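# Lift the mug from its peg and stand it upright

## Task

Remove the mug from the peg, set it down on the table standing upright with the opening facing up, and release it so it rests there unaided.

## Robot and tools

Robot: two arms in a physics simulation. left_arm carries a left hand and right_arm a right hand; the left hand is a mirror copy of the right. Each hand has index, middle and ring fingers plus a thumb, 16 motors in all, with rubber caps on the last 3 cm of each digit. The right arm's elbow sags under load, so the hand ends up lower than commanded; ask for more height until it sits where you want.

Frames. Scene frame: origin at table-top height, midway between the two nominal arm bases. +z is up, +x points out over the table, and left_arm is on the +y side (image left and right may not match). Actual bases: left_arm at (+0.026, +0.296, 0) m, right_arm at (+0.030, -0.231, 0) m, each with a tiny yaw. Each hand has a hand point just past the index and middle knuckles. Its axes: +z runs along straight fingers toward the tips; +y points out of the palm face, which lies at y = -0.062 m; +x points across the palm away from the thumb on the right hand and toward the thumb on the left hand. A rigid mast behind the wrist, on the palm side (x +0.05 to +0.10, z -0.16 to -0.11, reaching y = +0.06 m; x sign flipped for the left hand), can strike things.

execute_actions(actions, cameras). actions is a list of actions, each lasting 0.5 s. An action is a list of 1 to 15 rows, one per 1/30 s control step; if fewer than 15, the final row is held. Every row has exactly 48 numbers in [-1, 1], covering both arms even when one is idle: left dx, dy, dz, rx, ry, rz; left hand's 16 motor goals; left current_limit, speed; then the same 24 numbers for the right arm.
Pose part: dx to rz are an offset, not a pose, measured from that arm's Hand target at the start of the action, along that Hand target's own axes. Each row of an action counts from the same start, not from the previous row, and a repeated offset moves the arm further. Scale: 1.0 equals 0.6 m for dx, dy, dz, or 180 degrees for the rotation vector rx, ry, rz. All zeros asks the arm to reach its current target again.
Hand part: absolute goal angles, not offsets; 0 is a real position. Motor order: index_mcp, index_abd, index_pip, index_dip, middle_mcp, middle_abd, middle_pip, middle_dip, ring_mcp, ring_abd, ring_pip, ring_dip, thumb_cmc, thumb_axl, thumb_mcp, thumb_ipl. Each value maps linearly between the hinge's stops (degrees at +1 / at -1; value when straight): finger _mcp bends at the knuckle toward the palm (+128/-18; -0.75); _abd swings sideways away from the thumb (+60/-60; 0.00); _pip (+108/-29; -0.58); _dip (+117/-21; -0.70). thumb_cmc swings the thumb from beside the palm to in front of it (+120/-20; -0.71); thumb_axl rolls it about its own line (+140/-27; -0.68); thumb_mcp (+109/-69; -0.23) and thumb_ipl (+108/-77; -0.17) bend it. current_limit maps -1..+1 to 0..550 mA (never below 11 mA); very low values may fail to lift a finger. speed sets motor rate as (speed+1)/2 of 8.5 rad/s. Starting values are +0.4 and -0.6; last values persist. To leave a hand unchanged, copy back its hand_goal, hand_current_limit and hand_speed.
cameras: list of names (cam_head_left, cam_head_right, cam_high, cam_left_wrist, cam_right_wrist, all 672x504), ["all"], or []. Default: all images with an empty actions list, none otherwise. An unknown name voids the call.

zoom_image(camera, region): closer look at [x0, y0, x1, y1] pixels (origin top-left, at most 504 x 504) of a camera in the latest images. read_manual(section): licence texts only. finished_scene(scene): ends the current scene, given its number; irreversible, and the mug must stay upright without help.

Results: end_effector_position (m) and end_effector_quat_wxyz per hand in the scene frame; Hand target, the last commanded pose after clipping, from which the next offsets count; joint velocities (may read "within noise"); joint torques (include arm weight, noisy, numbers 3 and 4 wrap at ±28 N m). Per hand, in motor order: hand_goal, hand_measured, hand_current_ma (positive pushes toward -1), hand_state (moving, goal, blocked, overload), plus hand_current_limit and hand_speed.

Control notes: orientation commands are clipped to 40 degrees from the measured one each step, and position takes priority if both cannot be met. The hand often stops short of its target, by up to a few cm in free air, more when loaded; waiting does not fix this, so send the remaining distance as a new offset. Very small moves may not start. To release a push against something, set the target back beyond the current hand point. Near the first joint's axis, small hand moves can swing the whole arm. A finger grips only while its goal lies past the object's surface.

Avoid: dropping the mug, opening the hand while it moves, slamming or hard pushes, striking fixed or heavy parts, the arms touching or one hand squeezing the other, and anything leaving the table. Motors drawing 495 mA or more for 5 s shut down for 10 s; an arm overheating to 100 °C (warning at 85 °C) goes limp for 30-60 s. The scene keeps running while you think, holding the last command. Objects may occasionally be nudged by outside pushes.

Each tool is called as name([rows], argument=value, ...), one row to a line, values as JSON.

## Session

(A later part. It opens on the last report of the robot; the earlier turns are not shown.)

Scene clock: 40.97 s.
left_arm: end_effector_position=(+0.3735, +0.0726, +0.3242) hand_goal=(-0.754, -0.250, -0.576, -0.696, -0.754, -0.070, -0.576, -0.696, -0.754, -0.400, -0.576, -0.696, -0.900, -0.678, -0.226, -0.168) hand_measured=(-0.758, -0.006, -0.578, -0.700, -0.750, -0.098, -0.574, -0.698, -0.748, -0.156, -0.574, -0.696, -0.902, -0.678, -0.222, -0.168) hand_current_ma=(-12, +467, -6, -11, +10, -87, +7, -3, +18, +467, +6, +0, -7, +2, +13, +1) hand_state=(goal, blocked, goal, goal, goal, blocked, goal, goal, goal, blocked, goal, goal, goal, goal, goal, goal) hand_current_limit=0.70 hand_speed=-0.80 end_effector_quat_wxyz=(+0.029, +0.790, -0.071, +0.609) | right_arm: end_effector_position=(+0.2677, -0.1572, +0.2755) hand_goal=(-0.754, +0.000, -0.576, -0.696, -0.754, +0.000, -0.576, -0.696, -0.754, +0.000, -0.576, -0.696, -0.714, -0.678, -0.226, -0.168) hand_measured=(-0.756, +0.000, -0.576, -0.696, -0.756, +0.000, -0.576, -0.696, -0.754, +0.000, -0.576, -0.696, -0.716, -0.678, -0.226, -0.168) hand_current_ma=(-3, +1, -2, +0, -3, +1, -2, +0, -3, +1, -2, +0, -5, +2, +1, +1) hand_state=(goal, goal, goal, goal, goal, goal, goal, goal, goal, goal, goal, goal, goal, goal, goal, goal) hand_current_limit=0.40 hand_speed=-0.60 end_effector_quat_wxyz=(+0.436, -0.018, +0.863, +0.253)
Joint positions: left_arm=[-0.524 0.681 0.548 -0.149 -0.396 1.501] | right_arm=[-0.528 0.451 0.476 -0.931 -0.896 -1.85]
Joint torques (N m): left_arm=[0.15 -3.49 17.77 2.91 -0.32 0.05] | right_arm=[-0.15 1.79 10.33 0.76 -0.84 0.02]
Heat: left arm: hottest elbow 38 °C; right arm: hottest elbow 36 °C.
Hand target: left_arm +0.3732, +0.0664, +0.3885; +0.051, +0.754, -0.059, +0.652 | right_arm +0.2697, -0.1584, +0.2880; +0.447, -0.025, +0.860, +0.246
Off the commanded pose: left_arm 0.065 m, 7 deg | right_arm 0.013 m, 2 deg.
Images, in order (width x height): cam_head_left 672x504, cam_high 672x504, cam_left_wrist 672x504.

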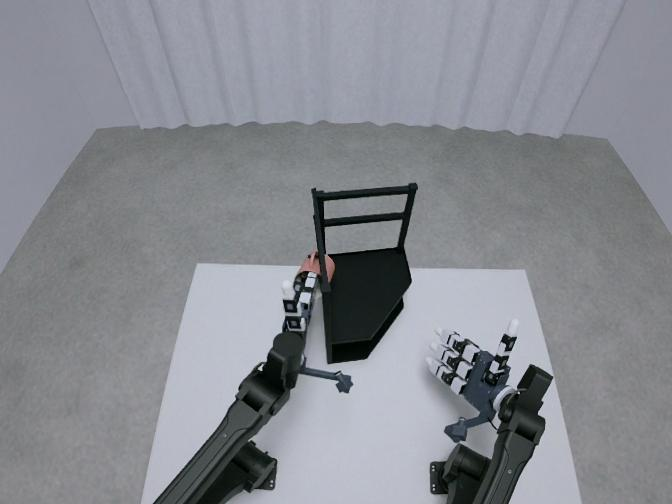

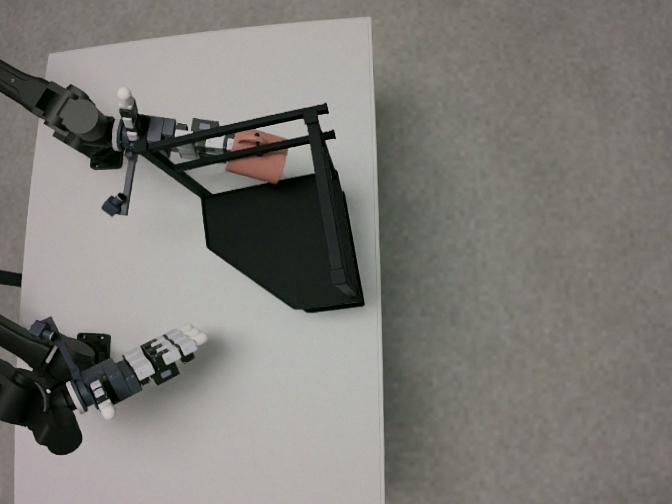

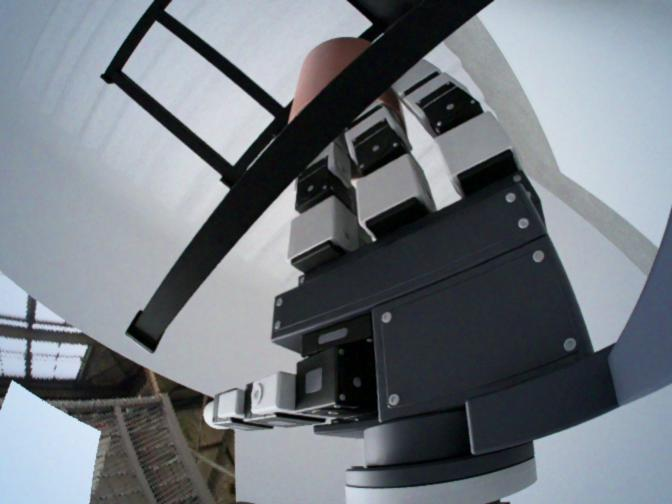

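execute_actions([
  [[0.03,0,-0.005,0,0.015,0,-0.754,-0.25,-0.576,-0.696,-0.754,-0.07,-0.576,-0.696,-0.754,-0.4,-0.576,-0.696,-0.9,-0.678,-0.226,-0.168,0.7,-0.8,0,0,0,0,0,0,-0.754,0,-0.576,-0.696,-0.754,0,-0.576,-0.696,-0.754,0,-0.576,-0.696,-0.714,-0.678,-0.226,-0.168,0.4,-0.6]],
], cameras=["cam_high","cam_left_wrist","cam_head_left"])

zoom_image(camera="cam_high", region=[200, 100, 320, 200])

zoom_image(camera="cam_head_left", region=[260, 230, 360, 330])

Scene clock: 42.50 s.
left_arm: end_effector_position=(+0.3730, +0.0735, +0.3240) hand_goal=(-0.754, -0.250, -0.576, -0.696, -0.754, -0.070, -0.576, -0.696, -0.754, -0.400, -0.576, -0.696, -0.900, -0.678, -0.226, -0.168) hand_measured=(-0.758, -0.006, -0.578, -0.700, -0.752, -0.098, -0.574, -0.698, -0.748, -0.156, -0.574, -0.696, -0.902, -0.678, -0.222, -0.168) hand_current_ma=(-13, +467, -6, -11, +6, -87, +7, -3, +19, +467, +6, +0, -7, +2, +13, +1) hand_state=(goal, blocked, goal, goal, goal, blocked, goal, goal, goal, blocked, goal, goal, goal, goal, goal, goal) hand_current_limit=0.70 hand_speed=-0.80 end_effector_quat_wxyz=(+0.022, +0.788, -0.076, +0.611) | right_arm: end_effector_position=(+0.2677, -0.1572, +0.2755) hand_goal=(-0.754, +0.000, -0.576, -0.696, -0.754, +0.000, -0.576, -0.696, -0.754, +0.000, -0.576, -0.696, -0.714, -0.678, -0.226, -0.168) hand_measured=(-0.756, +0.000, -0.576, -0.696, -0.756, +0.000, -0.576, -0.696, -0.754, +0.000, -0.576, -0.696, -0.716, -0.678, -0.226, -0.168) hand_current_ma=(-3, +1, -2, +0, -3, +1, -2, +0, -3, +1, -2, +0, -5, +2, +1, +1) hand_state=(goal, goal, goal, goal, goal, goal, goal, goal, goal, goal, goal, goal, goal, goal, goal, goal) hand_current_limit=0.40 hand_speed=-0.60 end_effector_quat_wxyz=(+0.436, -0.018, +0.863, +0.253)
Joint positions: left_arm=[-0.524 0.678 0.548 -0.149 -0.401 1.521] | right_arm=[-0.528 0.451 0.476 -0.931 -0.896 -1.85]
Joint torques (N m): left_arm=[0.62 -3.96 18.52 3.67 -0.22 0.05] | right_arm=[-0.91 1.49 10.36 0.92 -0.87 0.04]
Heat: left arm: hottest elbow 39 °C; right arm: hottest elbow 36 °C.
Hand target: left_arm +0.3729, +0.0664, +0.4067; +0.052, +0.739, -0.058, +0.670 | right_arm +0.2697, -0.1584, +0.2880; +0.447, -0.025, +0.860, +0.246
Off the commanded pose: left_arm 0.083 m, 10 deg | right_arm 0.013 m, 2 deg.
Images, in order (width x height): cam_head_left 672x504, cam_high 672x504, cam_left_wrist 672x504.

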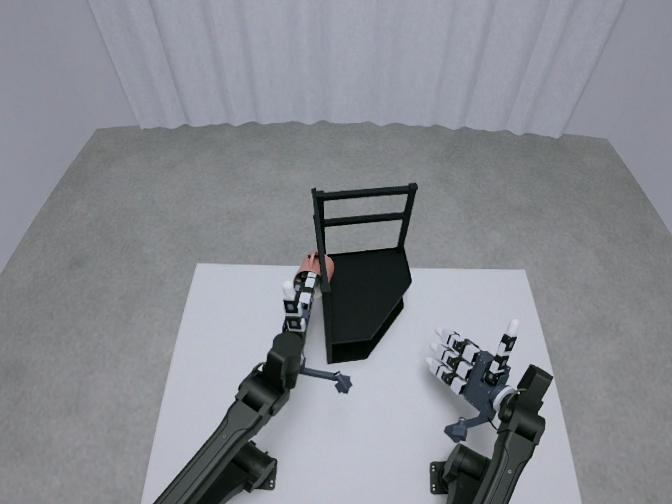

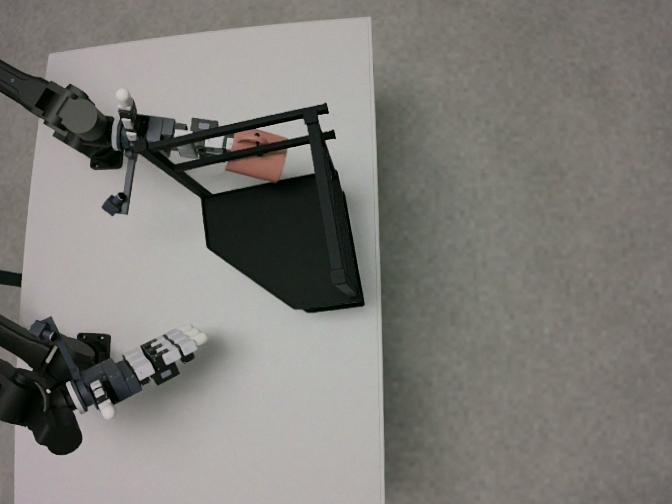

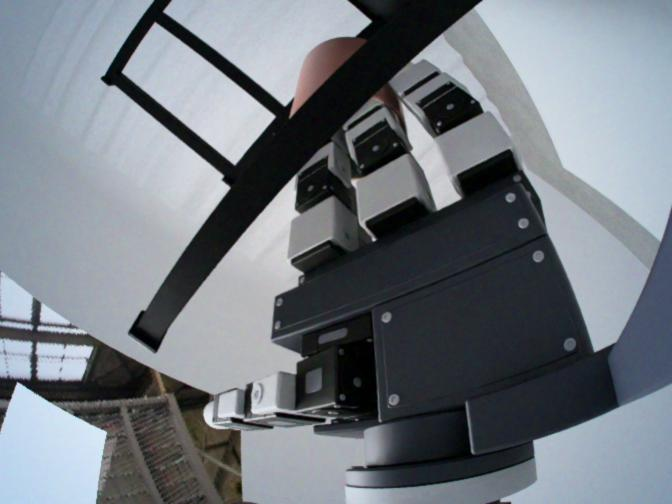

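Scaled by 4.200.

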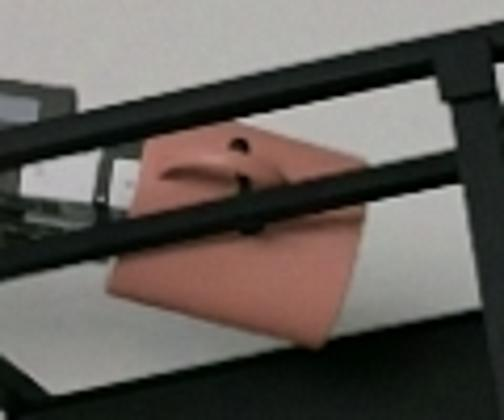

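Scaled by 5.040.

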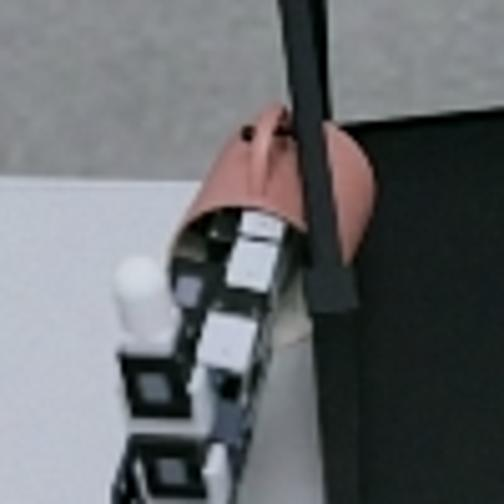

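execute_actions([
  [[0.03,0,-0.004,0,0,0,-0.754,-0.25,-0.576,-0.696,-0.754,-0.07,-0.576,-0.696,-0.754,-0.4,-0.576,-0.696,-0.9,-0.678,-0.226,-0.168,0.7,-0.8,0,0,0,0,0,0,-0.754,0,-0.576,-0.696,-0.754,0,-0.576,-0.696,-0.754,0,-0.576,-0.696,-0.714,-0.678,-0.226,-0.168,0.4,-0.6]],
], cameras=["cam_high","cam_head_left"])

zoom_image(camera="cam_high", region=[200, 100, 320, 200])

zoom_image(camera="cam_head_left", region=[260, 230, 360, 330])

Scene clock: 43.90 s.
left_arm: end_effector_position=(+0.3709, +0.0747, +0.3255) hand_goal=(-0.754, -0.250, -0.576, -0.696, -0.754, -0.070, -0.576, -0.696, -0.754, -0.400, -0.576, -0.696, -0.900, -0.678, -0.226, -0.168) hand_measured=(-0.758, -0.008, -0.578, -0.700, -0.752, -0.100, -0.574, -0.698, -0.748, -0.156, -0.574, -0.696, -0.902, -0.678, -0.222, -0.168) hand_current_ma=(-13, +467, -6, -10, +4, -97, +6, -3, +19, +467, +6, +0, -7, +2, +13, +1) hand_state=(goal, blocked, goal, goal, goal, blocked, goal, goal, goal, blocked, goal, goal, goal, goal, goal, goal) hand_current_limit=0.70 hand_speed=-0.80 end_effector_quat_wxyz=(+0.020, +0.790, -0.079, +0.608) | right_arm: end_effector_position=(+0.2677, -0.1572, +0.2755) hand_goal=(-0.754, +0.000, -0.576, -0.696, -0.754, +0.000, -0.576, -0.696, -0.754, +0.000, -0.576, -0.696, -0.714, -0.678, -0.226, -0.168) hand_measured=(-0.756, +0.000, -0.576, -0.696, -0.756, +0.000, -0.576, -0.696, -0.754, +0.000, -0.576, -0.696, -0.716, -0.678, -0.226, -0.168) hand_current_ma=(-3, +1, -2, +0, -3, +1, -2, +0, -3, +1, -2, +0, -5, +2, +1, +1) hand_state=(goal, goal, goal, goal, goal, goal, goal, goal, goal, goal, goal, goal, goal, goal, goal, goal) hand_current_limit=0.40 hand_speed=-0.60 end_effector_quat_wxyz=(+0.436, -0.018, +0.863, +0.253)
Joint positions: left_arm=[-0.524 0.668 0.554 -0.172 -0.401 1.524] | right_arm=[-0.528 0.451 0.476 -0.931 -0.896 -1.85]
Joint torques (N m): left_arm=[-0.09 -4.01 21.48 2.85 -0.2 0.05] | right_arm=[-0.79 2.55 10.25 0.79 -0.87 0.03]
Heat: left arm: hottest elbow 39 °C; right arm: hottest elbow 36 °C.
Hand target: left_arm +0.3722, +0.0666, +0.4247; +0.052, +0.739, -0.058, +0.670 | right_arm +0.2697, -0.1584, +0.2880; +0.447, -0.025, +0.860, +0.246
Off the commanded pose: left_arm 0.100 m, 10 deg | right_arm 0.013 m, 2 deg.
Images, in order (width x height): cam_head_left 672x504, cam_high 672x504.

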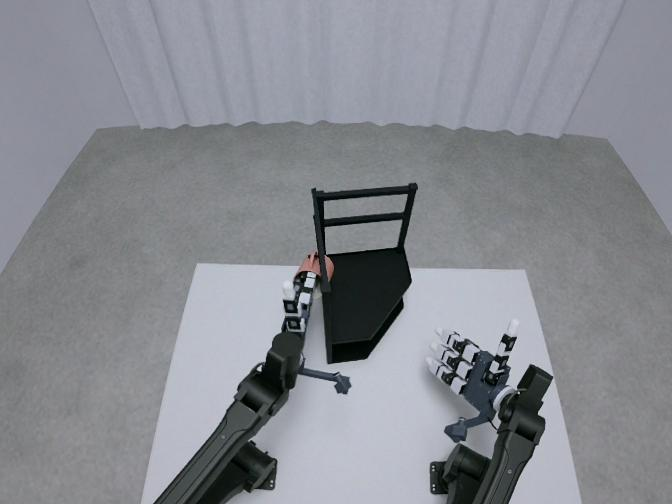

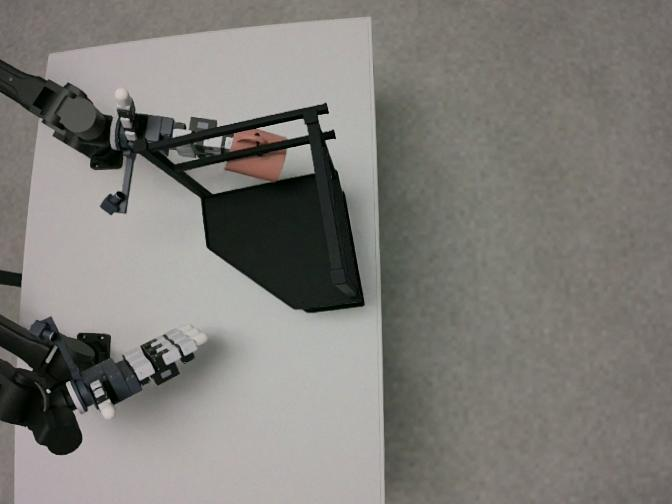

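Scaled by 4.200.

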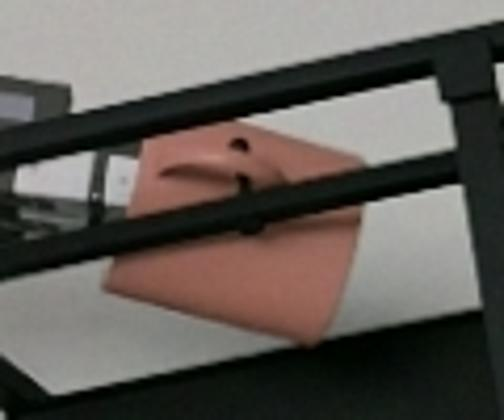

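Scaled by 5.040.

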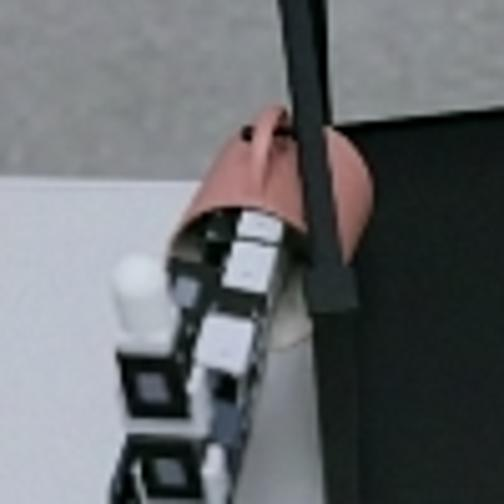

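execute_actions([
  [[-0.0755,-0.041,-0.002,0,0,0,-0.754,-0.25,-0.576,-0.696,-0.754,-0.07,-0.576,-0.696,-0.754,-0.4,-0.576,-0.696,-0.9,-0.678,-0.226,-0.168,0.7,-0.8,0,0,0,0,0,0,-0.754,0,-0.576,-0.696,-0.754,0,-0.576,-0.696,-0.754,0,-0.576,-0.696,-0.714,-0.678,-0.226,-0.168,0.4,-0.6]],
], cameras=["cam_high","cam_head_left"])

zoom_image(camera="cam_high", region=[200, 100, 320, 200])

zoom_image(camera="cam_head_left", region=[260, 230, 360, 330])

Scene clock: 46.27 s.
left_arm: end_effector_position=(+0.3700, +0.0880, +0.3342) hand_goal=(-0.754, -0.250, -0.576, -0.696, -0.754, -0.070, -0.576, -0.696, -0.754, -0.400, -0.576, -0.696, -0.900, -0.678, -0.226, -0.168) hand_measured=(-0.758, -0.014, -0.580, -0.698, -0.754, -0.104, -0.576, -0.698, -0.746, -0.156, -0.572, -0.696, -0.902, -0.678, -0.222, -0.168) hand_current_ma=(-15, +467, -11, -7, +1, -114, -1, -3, +29, +467, +13, +2, -7, +2, +13, +1) hand_state=(goal, blocked, goal, goal, goal, blocked, goal, goal, goal, blocked, goal, goal, goal, goal, goal, goal) hand_current_limit=0.70 hand_speed=-0.80 end_effector_quat_wxyz=(+0.038, +0.774, -0.074, +0.628) | right_arm: end_effector_position=(+0.2677, -0.1572, +0.2755) hand_goal=(-0.754, +0.000, -0.576, -0.696, -0.754, +0.000, -0.576, -0.696, -0.754, +0.000, -0.576, -0.696, -0.714, -0.678, -0.226, -0.168) hand_measured=(-0.756, +0.000, -0.576, -0.696, -0.756, +0.000, -0.576, -0.696, -0.754, +0.000, -0.576, -0.696, -0.716, -0.678, -0.226, -0.168) hand_current_ma=(-3, +1, -2, +0, -3, +1, -2, +0, -3, +1, -2, +0, -5, +2, +1, +1) hand_state=(goal, goal, goal, goal, goal, goal, goal, goal, goal, goal, goal, goal, goal, goal, goal, goal) hand_current_limit=0.40 hand_speed=-0.60 end_effector_quat_wxyz=(+0.436, -0.018, +0.863, +0.253)
Joint positions: left_arm=[-0.455 0.634 0.523 -0.11 -0.316 1.537] | right_arm=[-0.528 0.451 0.476 -0.931 -0.896 -1.85]
Joint torques (N m): left_arm=[2.49 -2.78 14.13 4.07 0.18 0.07] | right_arm=[-0.21 1.55 10.45 0.64 -0.84 0.1]
Heat: left arm: hottest elbow 40 °C; right arm: hottest elbow 36 °C.
Hand target: left_arm +0.3704, +0.0917, +0.3798; +0.052, +0.739, -0.058, +0.670 | right_arm +0.2697, -0.1584, +0.2880; +0.447, -0.025, +0.860, +0.246
Off the commanded pose: left_arm 0.046 m, 7 deg | right_arm 0.013 m, 2 deg.
Images, in order (width x height): cam_head_left 672x504, cam_high 672x504.

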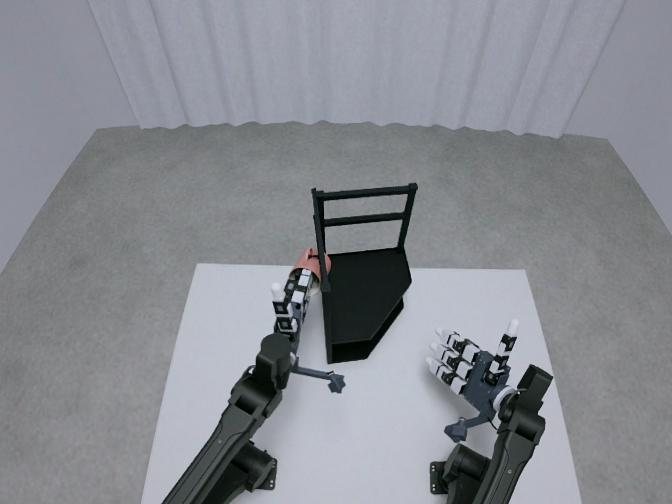

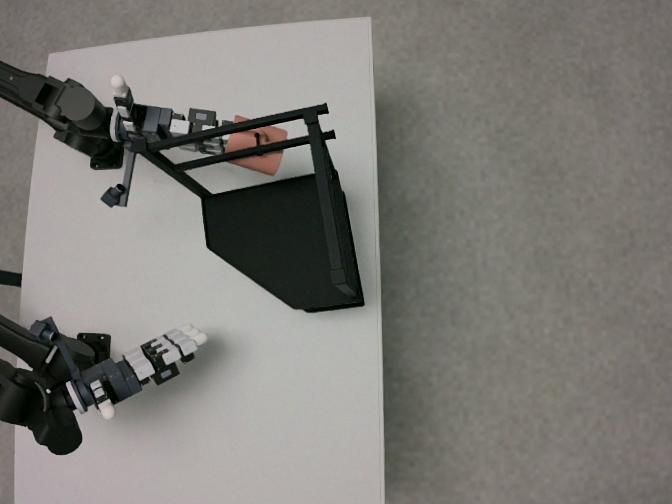

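Scaled by 4.200.

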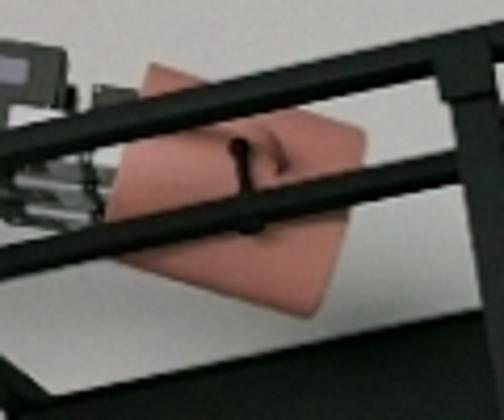

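Scaled by 5.040.

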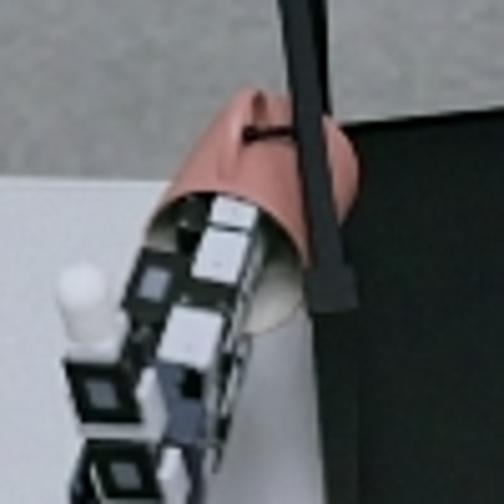

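execute_actions([
  [[-0.0026,-0.0633,-0.0267,0,0,0,-0.754,-0.25,-0.576,-0.696,-0.754,-0.07,-0.576,-0.696,-0.754,-0.4,-0.576,-0.696,-0.9,-0.678,-0.226,-0.168,0.7,-0.8,0,0,0,0,0,0,-0.754,0,-0.576,-0.696,-0.754,0,-0.576,-0.696,-0.754,0,-0.576,-0.696,-0.714,-0.678,-0.226,-0.168,0.4,-0.6]],
], cameras=["cam_high","cam_head_left","cam_left_wrist"])

zoom_image(camera="cam_high", region=[190, 80, 310, 180])

zoom_image(camera="cam_head_left", region=[250, 230, 350, 330])

Scene clock: 47.77 s.
left_arm: end_effector_position=(+0.3632, +0.1269, +0.3459) hand_goal=(-0.754, -0.250, -0.576, -0.696, -0.754, -0.070, -0.576, -0.696, -0.754, -0.400, -0.576, -0.696, -0.900, -0.678, -0.226, -0.168) hand_measured=(-0.762, -0.032, -0.580, -0.698, -0.754, -0.116, -0.576, -0.698, -0.736, -0.156, -0.562, -0.690, -0.902, -0.678, -0.222, -0.168) hand_current_ma=(-31, +467, -11, -6, +1, -158, +1, -3, +69, +467, +46, +16, -7, +2, +13, +1) hand_state=(goal, blocked, goal, goal, goal, blocked, goal, goal, goal, blocked, goal, goal, goal, goal, goal, goal) hand_current_limit=0.70 hand_speed=-0.80 end_effector_quat_wxyz=(+0.050, +0.761, -0.065, +0.643) | right_arm: end_effector_position=(+0.2677, -0.1572, +0.2755) hand_goal=(-0.754, +0.000, -0.576, -0.696, -0.754, +0.000, -0.576, -0.696, -0.754, +0.000, -0.576, -0.696, -0.714, -0.678, -0.226, -0.168) hand_measured=(-0.756, +0.000, -0.576, -0.696, -0.756, +0.000, -0.576, -0.696, -0.754, +0.000, -0.576, -0.696, -0.716, -0.678, -0.226, -0.168) hand_current_ma=(-3, +1, -2, +0, -3, +1, -2, +0, -3, +1, -2, +0, -5, +2, +1, +1) hand_state=(goal, goal, goal, goal, goal, goal, goal, goal, goal, goal, goal, goal, goal, goal, goal, goal) hand_current_limit=0.40 hand_speed=-0.60 end_effector_quat_wxyz=(+0.436, -0.018, +0.863, +0.253)
Joint positions: left_arm=[-0.284 0.542 0.495 -0.123 -0.143 1.555] | right_arm=[-0.528 0.451 0.476 -0.931 -0.896 -1.85]
Joint torques (N m): left_arm=[2.9 -1.44 14.9 2.51 0.17 0.05] | right_arm=[-0.73 2.61 10.41 0.9 -0.85 0.07]
Heat: left arm: hottest elbow 40 °C; right arm: hottest elbow 36 °C.
Hand target: left_arm +0.3605, +0.1317, +0.3799; +0.052, +0.739, -0.058, +0.670 | right_arm +0.2697, -0.1584, +0.2880; +0.447, -0.025, +0.860, +0.246
Off the commanded pose: left_arm 0.034 m, 4 deg | right_arm 0.013 m, 2 deg.
Images, in order (width x height): cam_head_left 672x504, cam_high 672x504, cam_left_wrist 672x504.

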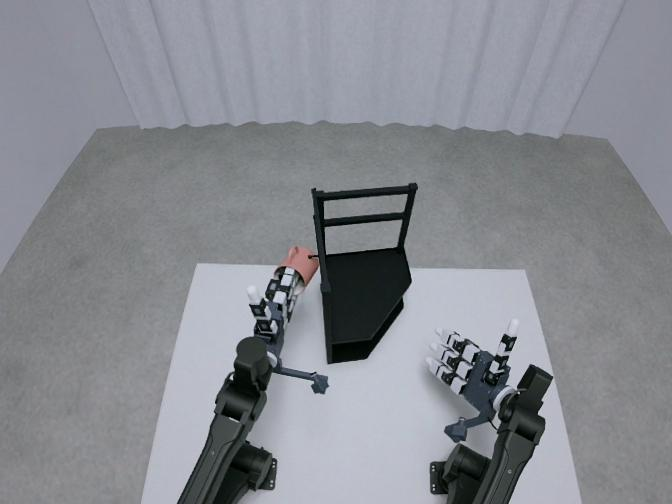

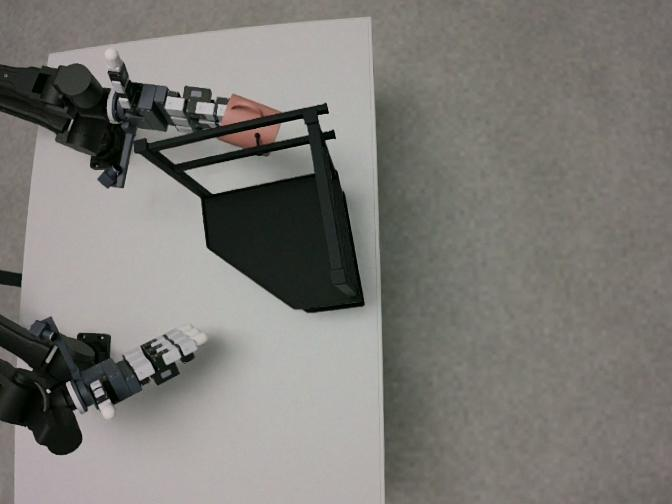

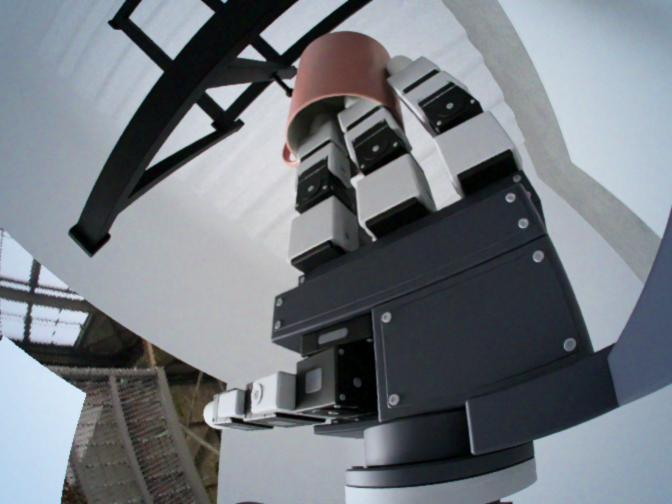

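Scaled by 4.200.

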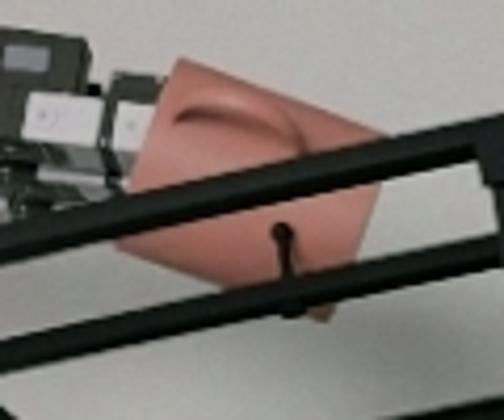

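Scaled by 5.040.

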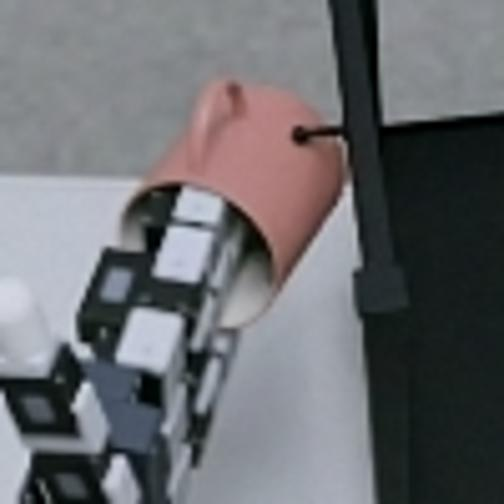

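execute_actions([
  [[-0.02,-0.1127,-0.0327,0.0249,0,-0.0024,-0.754,-0.25,-0.576,-0.696,-0.754,-0.07,-0.576,-0.696,-0.754,-0.4,-0.576,-0.696,-0.9,-0.678,-0.226,-0.168,0.7,-0.8,0,0,0,0,0,0,-0.754,0,-0.576,-0.696,-0.754,0,-0.576,-0.696,-0.754,0,-0.576,-0.696,-0.714,-0.678,-0.226,-0.168,0.4,-0.6]],
  [[-0.0348,-0.1073,-0.0133,0.0244,0,-0.0024,-0.754,-0.25,-0.576,-0.696,-0.754,-0.07,-0.576,-0.696,-0.754,-0.4,-0.576,-0.696,-0.9,-0.678,-0.226,-0.168,0.7,-0.8,0,0,0,0,0,0,-0.754,0,-0.576,-0.696,-0.754,0,-0.576,-0.696,-0.754,0,-0.576,-0.696,-0.714,-0.678,-0.226,-0.168,0.4,-0.6]],
], cameras=["cam_high","cam_head_left","cam_left_wrist"])

Scene clock: 49.90 s.
left_arm: end_effector_position=(+0.3473, +0.2639, +0.3202) hand_goal=(-0.754, -0.250, -0.576, -0.696, -0.754, -0.070, -0.576, -0.696, -0.754, -0.400, -0.576, -0.696, -0.900, -0.678, -0.226, -0.168) hand_measured=(-0.770, -0.038, -0.586, -0.698, -0.754, -0.124, -0.576, -0.696, -0.750, -0.156, -0.574, -0.694, -0.902, -0.678, -0.222, -0.168) hand_current_ma=(-61, +467, -33, -5, +2, -188, -1, -2, +14, +467, +4, +4, -7, +2, +13, +1) hand_state=(goal, blocked, goal, goal, goal, blocked, goal, goal, goal, blocked, goal, goal, goal, goal, goal, goal) hand_current_limit=0.70 hand_speed=-0.80 end_effector_quat_wxyz=(+0.014, +0.767, +0.009, +0.642) | right_arm: end_effector_position=(+0.2677, -0.1572, +0.2755) hand_goal=(-0.754, +0.000, -0.576, -0.696, -0.754, +0.000, -0.576, -0.696, -0.754, +0.000, -0.576, -0.696, -0.714, -0.678, -0.226, -0.168) hand_measured=(-0.756, +0.000, -0.576, -0.696, -0.756, +0.000, -0.576, -0.696, -0.754, +0.000, -0.576, -0.696, -0.716, -0.678, -0.226, -0.168) hand_current_ma=(-3, +1, -2, +0, -3, +1, -2, +0, -3, +1, -2, +0, -5, +2, +1, +1) hand_state=(goal, goal, goal, goal, goal, goal, goal, goal, goal, goal, goal, goal, goal, goal, goal, goal) hand_current_limit=0.40 hand_speed=-0.60 end_effector_quat_wxyz=(+0.436, -0.018, +0.863, +0.253)
Joint positions: left_arm=[0.377 0.408 0.399 -0.18 0.358 1.605] | right_arm=[-0.528 0.451 0.476 -0.931 -0.896 -1.85]
Joint torques (N m): left_arm=[2.43 0.56 14.35 3.29 0.48 0.11] | right_arm=[-0.67 2.49 10.33 0.79 -0.87 0.07]
Heat: left arm: hottest elbow 40 °C; right arm: hottest elbow 37 °C.
Hand target: left_arm +0.3456, +0.2668, +0.3499; +0.000, +0.741, -0.001, +0.672 | right_arm +0.2697, -0.1584, +0.2880; +0.447, -0.025, +0.860, +0.246
Off the commanded pose: left_arm 0.030 m, 5 deg | right_arm 0.013 m, 2 deg.
Images, in order (width x height): cam_head_left 672x504, cam_high 672x504, cam_left_wrist 672x504.

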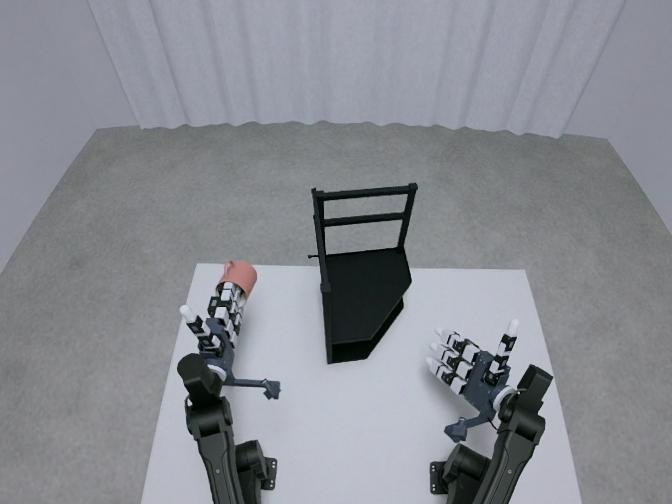

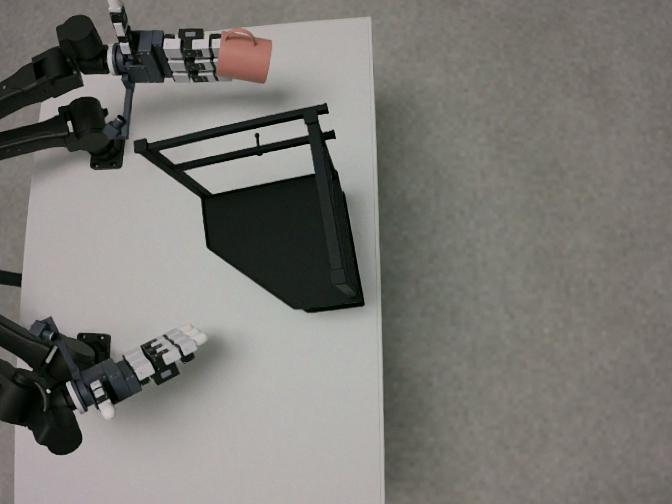

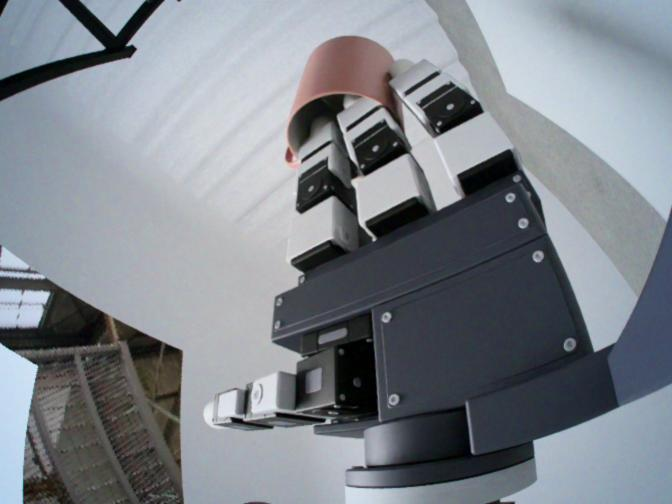

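execute_actions([
  [[-0.0838,0,0,0,-0.0444,0,-0.754,-0.25,-0.576,-0.696,-0.754,-0.07,-0.576,-0.696,-0.754,-0.4,-0.576,-0.696,-0.9,-0.678,-0.226,-0.168,0.7,-0.8,0,0,0,0,0,0,-0.754,0,-0.576,-0.696,-0.754,0,-0.576,-0.696,-0.754,0,-0.576,-0.696,-0.714,-0.678,-0.226,-0.168,0.4,-0.6]],
  [[-0.0911,0,0.0134,0,-0.0444,0,-0.754,-0.25,-0.576,-0.696,-0.754,-0.07,-0.576,-0.696,-0.754,-0.4,-0.576,-0.696,-0.9,-0.678,-0.226,-0.168,0.7,-0.8,0,0,0,0,0,0,-0.754,0,-0.576,-0.696,-0.754,0,-0.576,-0.696,-0.754,0,-0.576,-0.696,-0.714,-0.678,-0.226,-0.168,0.4,-0.6]],
  [[-0.0852,0,0.0337,0,-0.0417,0,-0.754,-0.25,-0.576,-0.696,-0.754,-0.07,-0.576,-0.696,-0.754,-0.4,-0.576,-0.696,-0.9,-0.678,-0.226,-0.168,0.7,-0.8,0,0,0,0,0,0,-0.754,0,-0.576,-0.696,-0.754,0,-0.576,-0.696,-0.754,0,-0.576,-0.696,-0.714,-0.678,-0.226,-0.168,0.4,-0.6]],
], cameras=["cam_high","cam_left_wrist"])

zoom_image(camera="cam_high", region=[190, 30, 300, 130])

Scene clock: 52.57 s.
left_arm: end_effector_position=(+0.3287, +0.2652, +0.1633) hand_goal=(-0.754, -0.250, -0.576, -0.696, -0.754, -0.070, -0.576, -0.696, -0.754, -0.400, -0.576, -0.696, -0.900, -0.678, -0.226, -0.168) hand_measured=(-0.770, -0.040, -0.586, -0.698, -0.752, -0.126, -0.576, -0.696, -0.748, -0.156, -0.574, -0.694, -0.902, -0.678, -0.222, -0.168) hand_current_ma=(-56, +467, -33, -5, +5, -197, +1, -2, +18, +467, +6, +4, -7, +2, +13, +1) hand_state=(goal, blocked, goal, goal, goal, blocked, goal, goal, goal, blocked, goal, goal, goal, goal, goal, goal) hand_current_limit=0.70 hand_speed=-0.80 end_effector_quat_wxyz=(+0.011, +0.878, +0.011, +0.478) | right_arm: end_effector_position=(+0.2677, -0.1572, +0.2755) hand_goal=(-0.754, +0.000, -0.576, -0.696, -0.754, +0.000, -0.576, -0.696, -0.754, +0.000, -0.576, -0.696, -0.714, -0.678, -0.226, -0.168) hand_measured=(-0.756, +0.000, -0.576, -0.696, -0.756, +0.000, -0.576, -0.696, -0.754, +0.000, -0.576, -0.696, -0.716, -0.678, -0.226, -0.168) hand_current_ma=(-3, +1, -2, +0, -3, +1, -2, +0, -3, +1, -2, +0, -5, +2, +1, +1) hand_state=(goal, goal, goal, goal, goal, goal, goal, goal, goal, goal, goal, goal, goal, goal, goal, goal) hand_current_limit=0.40 hand_speed=-0.60 end_effector_quat_wxyz=(+0.436, -0.018, +0.863, +0.253)
Joint positions: left_arm=[0.392 0.502 0.253 -0.358 0.316 1.748] | right_arm=[-0.528 0.451 0.476 -0.931 -0.896 -1.85]
Joint torques (N m): left_arm=[1.32 -0.44 14.04 2.26 0.47 0.1] | right_arm=[-0.26 1.55 10.32 0.96 -0.84 0.05]
Heat: left arm: hottest elbow 40 °C; right arm: hottest elbow 37 °C.
Hand target: left_arm +0.3357, +0.2669, +0.1900; +0.000, +0.862, +0.000, +0.507 | right_arm +0.2697, -0.1584, +0.2880; +0.447, -0.025, +0.860, +0.246
Off the commanded pose: left_arm 0.028 m, 4 deg | right_arm 0.013 m, 2 deg.
Images, in order (width x height): cam_high 672x504, cam_left_wrist 672x504.

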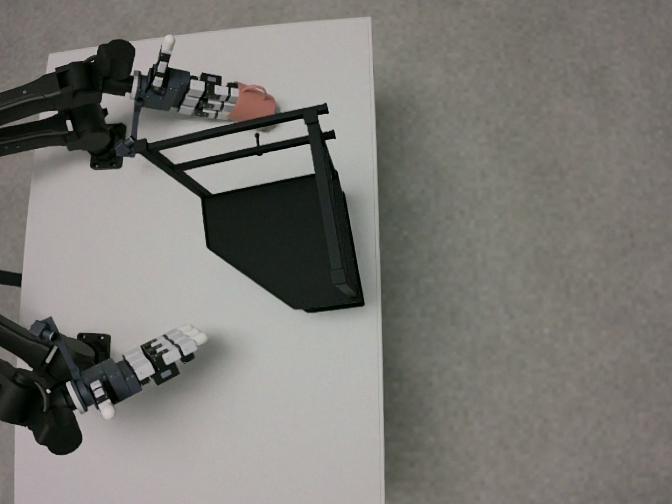

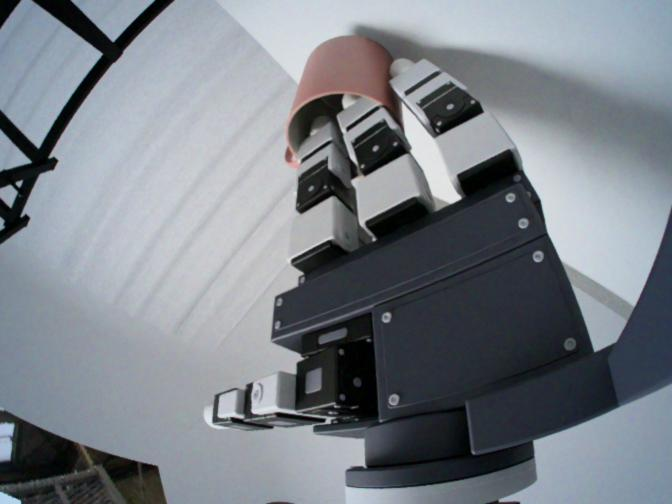

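Scaled by 4.582.

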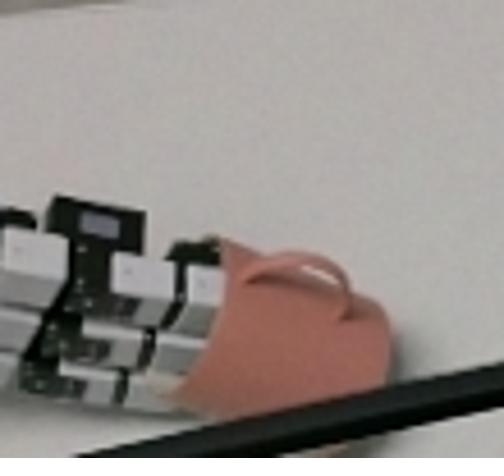

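execute_actions([
  [[-0.0262,0,0.0146,0,-0.008,0,-0.754,-0.25,-0.576,-0.696,-0.754,-0.07,-0.576,-0.696,-0.754,-0.4,-0.576,-0.696,-0.9,-0.678,-0.226,-0.168,0.7,-0.8,0,0,0,0,0,0,-0.754,0,-0.576,-0.696,-0.754,0,-0.576,-0.696,-0.754,0,-0.576,-0.696,-0.714,-0.678,-0.226,-0.168,0.4,-0.6]],
  [[-0.025,0,0.0146,0,0,0,-0.754,-0.25,-0.576,-0.696,-0.754,-0.07,-0.576,-0.696,-0.754,-0.4,-0.576,-0.696,-0.9,-0.678,-0.226,-0.168,0.7,-0.8,0,0,0,0,0,0,-0.754,0,-0.576,-0.696,-0.754,0,-0.576,-0.696,-0.754,0,-0.576,-0.696,-0.714,-0.678,-0.226,-0.168,0.4,-0.6]],
], cameras=["cam_high","cam_left_wrist"])

zoom_image(camera="cam_high", region=[190, 30, 300, 130])

Scene clock: 54.27 s.
left_arm: end_effector_position=(+0.3326, +0.2674, +0.1503) hand_goal=(-0.754, -0.250, -0.576, -0.696, -0.754, -0.070, -0.576, -0.696, -0.754, -0.400, -0.576, -0.696, -0.900, -0.678, -0.226, -0.168) hand_measured=(-0.768, -0.042, -0.584, -0.698, -0.752, -0.128, -0.576, -0.696, -0.748, -0.158, -0.572, -0.694, -0.902, -0.678, -0.222, -0.168) hand_current_ma=(-51, +467, -29, -5, +8, -205, +2, -2, +24, +467, +9, +4, -7, +2, +13, +1) hand_state=(goal, blocked, goal, goal, goal, blocked, goal, goal, goal, blocked, goal, goal, goal, goal, goal, goal) hand_current_limit=0.70 hand_speed=-0.80 end_effector_quat_wxyz=(+0.004, +0.874, +0.008, +0.485) | right_arm: end_effector_position=(+0.2677, -0.1572, +0.2755) hand_goal=(-0.754, +0.000, -0.576, -0.696, -0.754, +0.000, -0.576, -0.696, -0.754, +0.000, -0.576, -0.696, -0.714, -0.678, -0.226, -0.168) hand_measured=(-0.756, +0.000, -0.576, -0.696, -0.756, +0.000, -0.576, -0.696, -0.754, +0.000, -0.576, -0.696, -0.716, -0.678, -0.226, -0.168) hand_current_ma=(-3, +1, -2, +0, -3, +1, -2, +0, -3, +1, -2, +0, -5, +2, +1, +1) hand_state=(goal, goal, goal, goal, goal, goal, goal, goal, goal, goal, goal, goal, goal, goal, goal, goal) hand_current_limit=0.40 hand_speed=-0.60 end_effector_quat_wxyz=(+0.436, -0.018, +0.863, +0.253)
Joint positions: left_arm=[0.392 0.543 0.219 -0.264 0.31 1.754] | right_arm=[-0.528 0.451 0.476 -0.931 -0.896 -1.85]
Joint torques (N m): left_arm=[0.62 1.26 11.06 2.8 0.4 0.1] | right_arm=[-0.5 2.43 10.26 0.79 -0.82 0.02]
Heat: left arm: hottest elbow 40 °C; right arm: hottest elbow 37 °C.
Hand target: left_arm +0.3356, +0.2669, +0.1545; +0.000, +0.868, +0.000, +0.496 | right_arm +0.2697, -0.1584, +0.2880; +0.447, -0.025, +0.860, +0.246
Off the commanded pose: left_arm 0.005 m, 2 deg | right_arm 0.013 m, 2 deg.
Images, in order (width x height): cam_high 672x504, cam_left_wrist 672x504.

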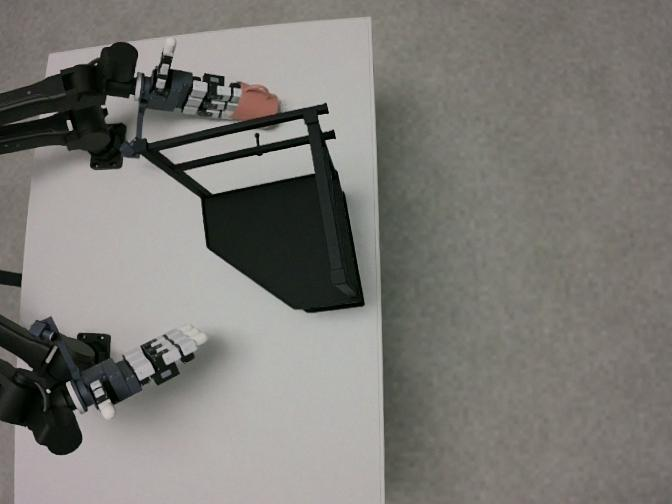

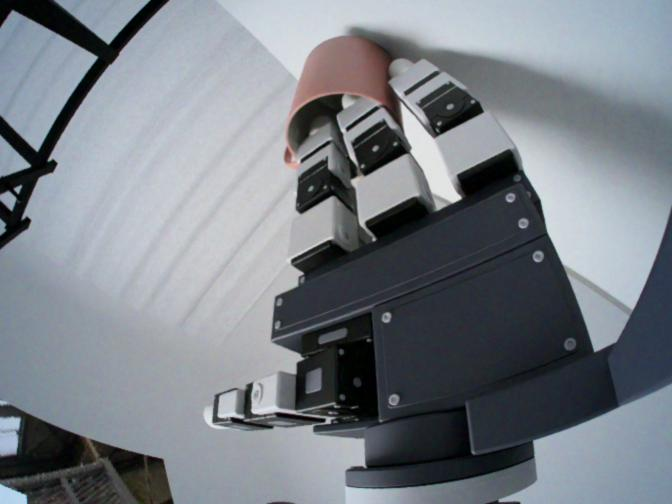

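Scaled by 4.582.

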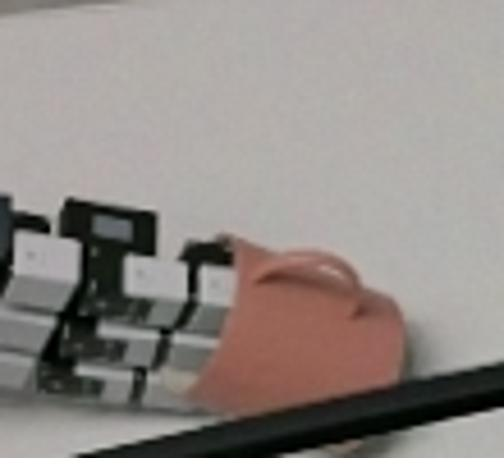

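execute_actions([
  [[-0.0215,0,0.0125,0,0,0,-0.754,-0.25,-0.576,-0.696,-0.754,-0.07,-0.576,-0.696,-0.754,-0.4,-0.576,-0.696,-0.9,-0.678,-0.226,-0.168,0.7,-0.8,0,0,0,0,0,0,-0.754,0,-0.576,-0.696,-0.754,0,-0.576,-0.696,-0.754,0,-0.576,-0.696,-0.714,-0.678,-0.226,-0.168,0.4,-0.6]],
], cameras=["cam_high","cam_left_wrist"])

zoom_image(camera="cam_high", region=[190, 30, 300, 130])

Scene clock: 55.37 s.
left_arm: end_effector_position=(+0.3351, +0.2684, +0.1420) hand_goal=(-0.754, -0.250, -0.576, -0.696, -0.754, -0.070, -0.576, -0.696, -0.754, -0.400, -0.576, -0.696, -0.900, -0.678, -0.226, -0.168) hand_measured=(-0.764, -0.050, -0.584, -0.698, -0.752, -0.136, -0.574, -0.696, -0.746, -0.194, -0.572, -0.694, -0.902, -0.678, -0.222, -0.168) hand_current_ma=(-34, +467, -27, -5, +7, -238, +3, -2, +26, +467, +10, +4, -7, +2, +13, +1) hand_state=(goal, blocked, goal, goal, goal, blocked, goal, goal, goal, blocked, goal, goal, goal, goal, goal, goal) hand_current_limit=0.70 hand_speed=-0.80 end_effector_quat_wxyz=(+0.001, +0.870, +0.006, +0.494) | right_arm: end_effector_position=(+0.2677, -0.1572, +0.2755) hand_goal=(-0.754, +0.000, -0.576, -0.696, -0.754, +0.000, -0.576, -0.696, -0.754, +0.000, -0.576, -0.696, -0.714, -0.678, -0.226, -0.168) hand_measured=(-0.756, +0.000, -0.576, -0.696, -0.756, +0.000, -0.576, -0.696, -0.754, +0.000, -0.576, -0.696, -0.716, -0.678, -0.226, -0.168) hand_current_ma=(-3, +1, -2, +0, -3, +1, -2, +0, -3, +1, -2, +0, -5, +2, +1, +1) hand_state=(goal, goal, goal, goal, goal, goal, goal, goal, goal, goal, goal, goal, goal, goal, goal, goal) hand_current_limit=0.40 hand_speed=-0.60 end_effector_quat_wxyz=(+0.436, -0.018, +0.863, +0.253)
Joint positions: left_arm=[0.392 0.575 0.192 -0.185 0.31 1.754] | right_arm=[-0.528 0.451 0.476 -0.931 -0.896 -1.85]
Joint torques (N m): left_arm=[1.32 0.97 10.55 2.41 0.41 0.11] | right_arm=[-0.15 2.2 10.43 0.76 -0.85 0.01]
Heat: left arm: hottest elbow 40 °C; right arm: hottest elbow 37 °C.
Hand target: left_arm +0.3355, +0.2670, +0.1397; +0.000, +0.868, +0.000, +0.496 | right_arm +0.2697, -0.1584, +0.2880; +0.447, -0.025, +0.860, +0.246
Off the commanded pose: left_arm 0.003 m, 1 deg | right_arm 0.013 m, 2 deg.
Images, in order (width x height): cam_high 672x504, cam_left_wrist 672x504.

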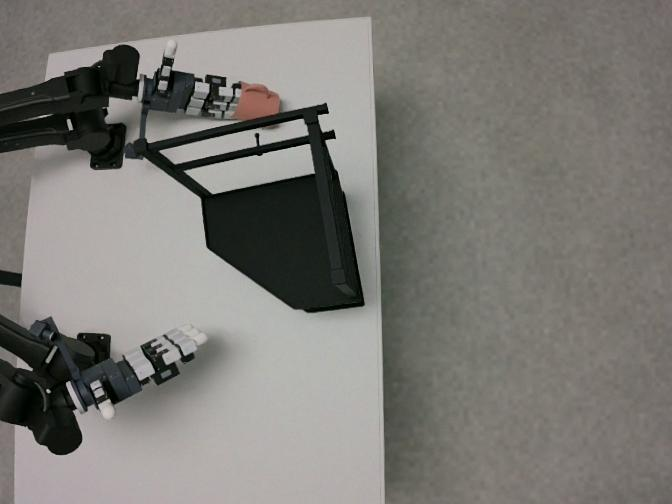

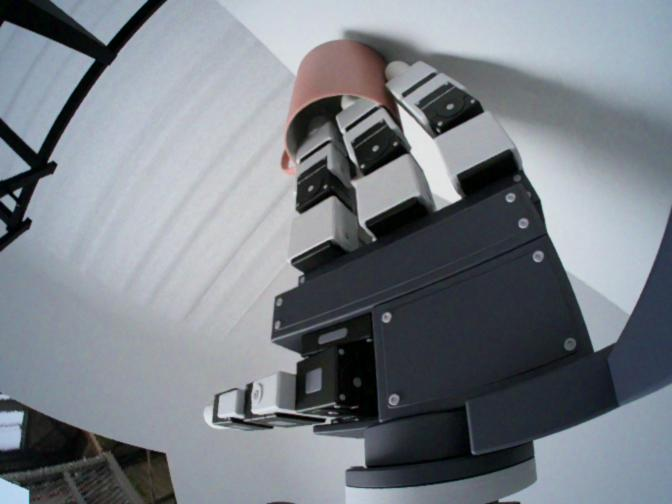

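Scaled by 4.582.

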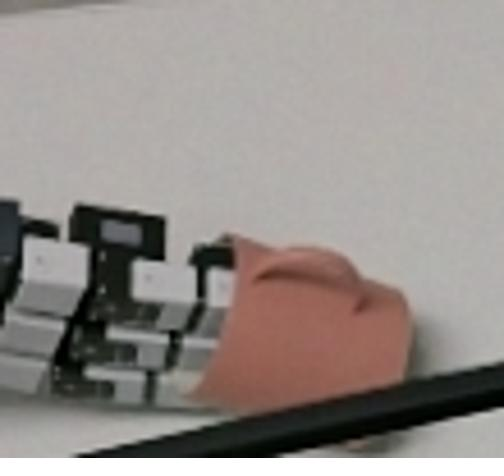

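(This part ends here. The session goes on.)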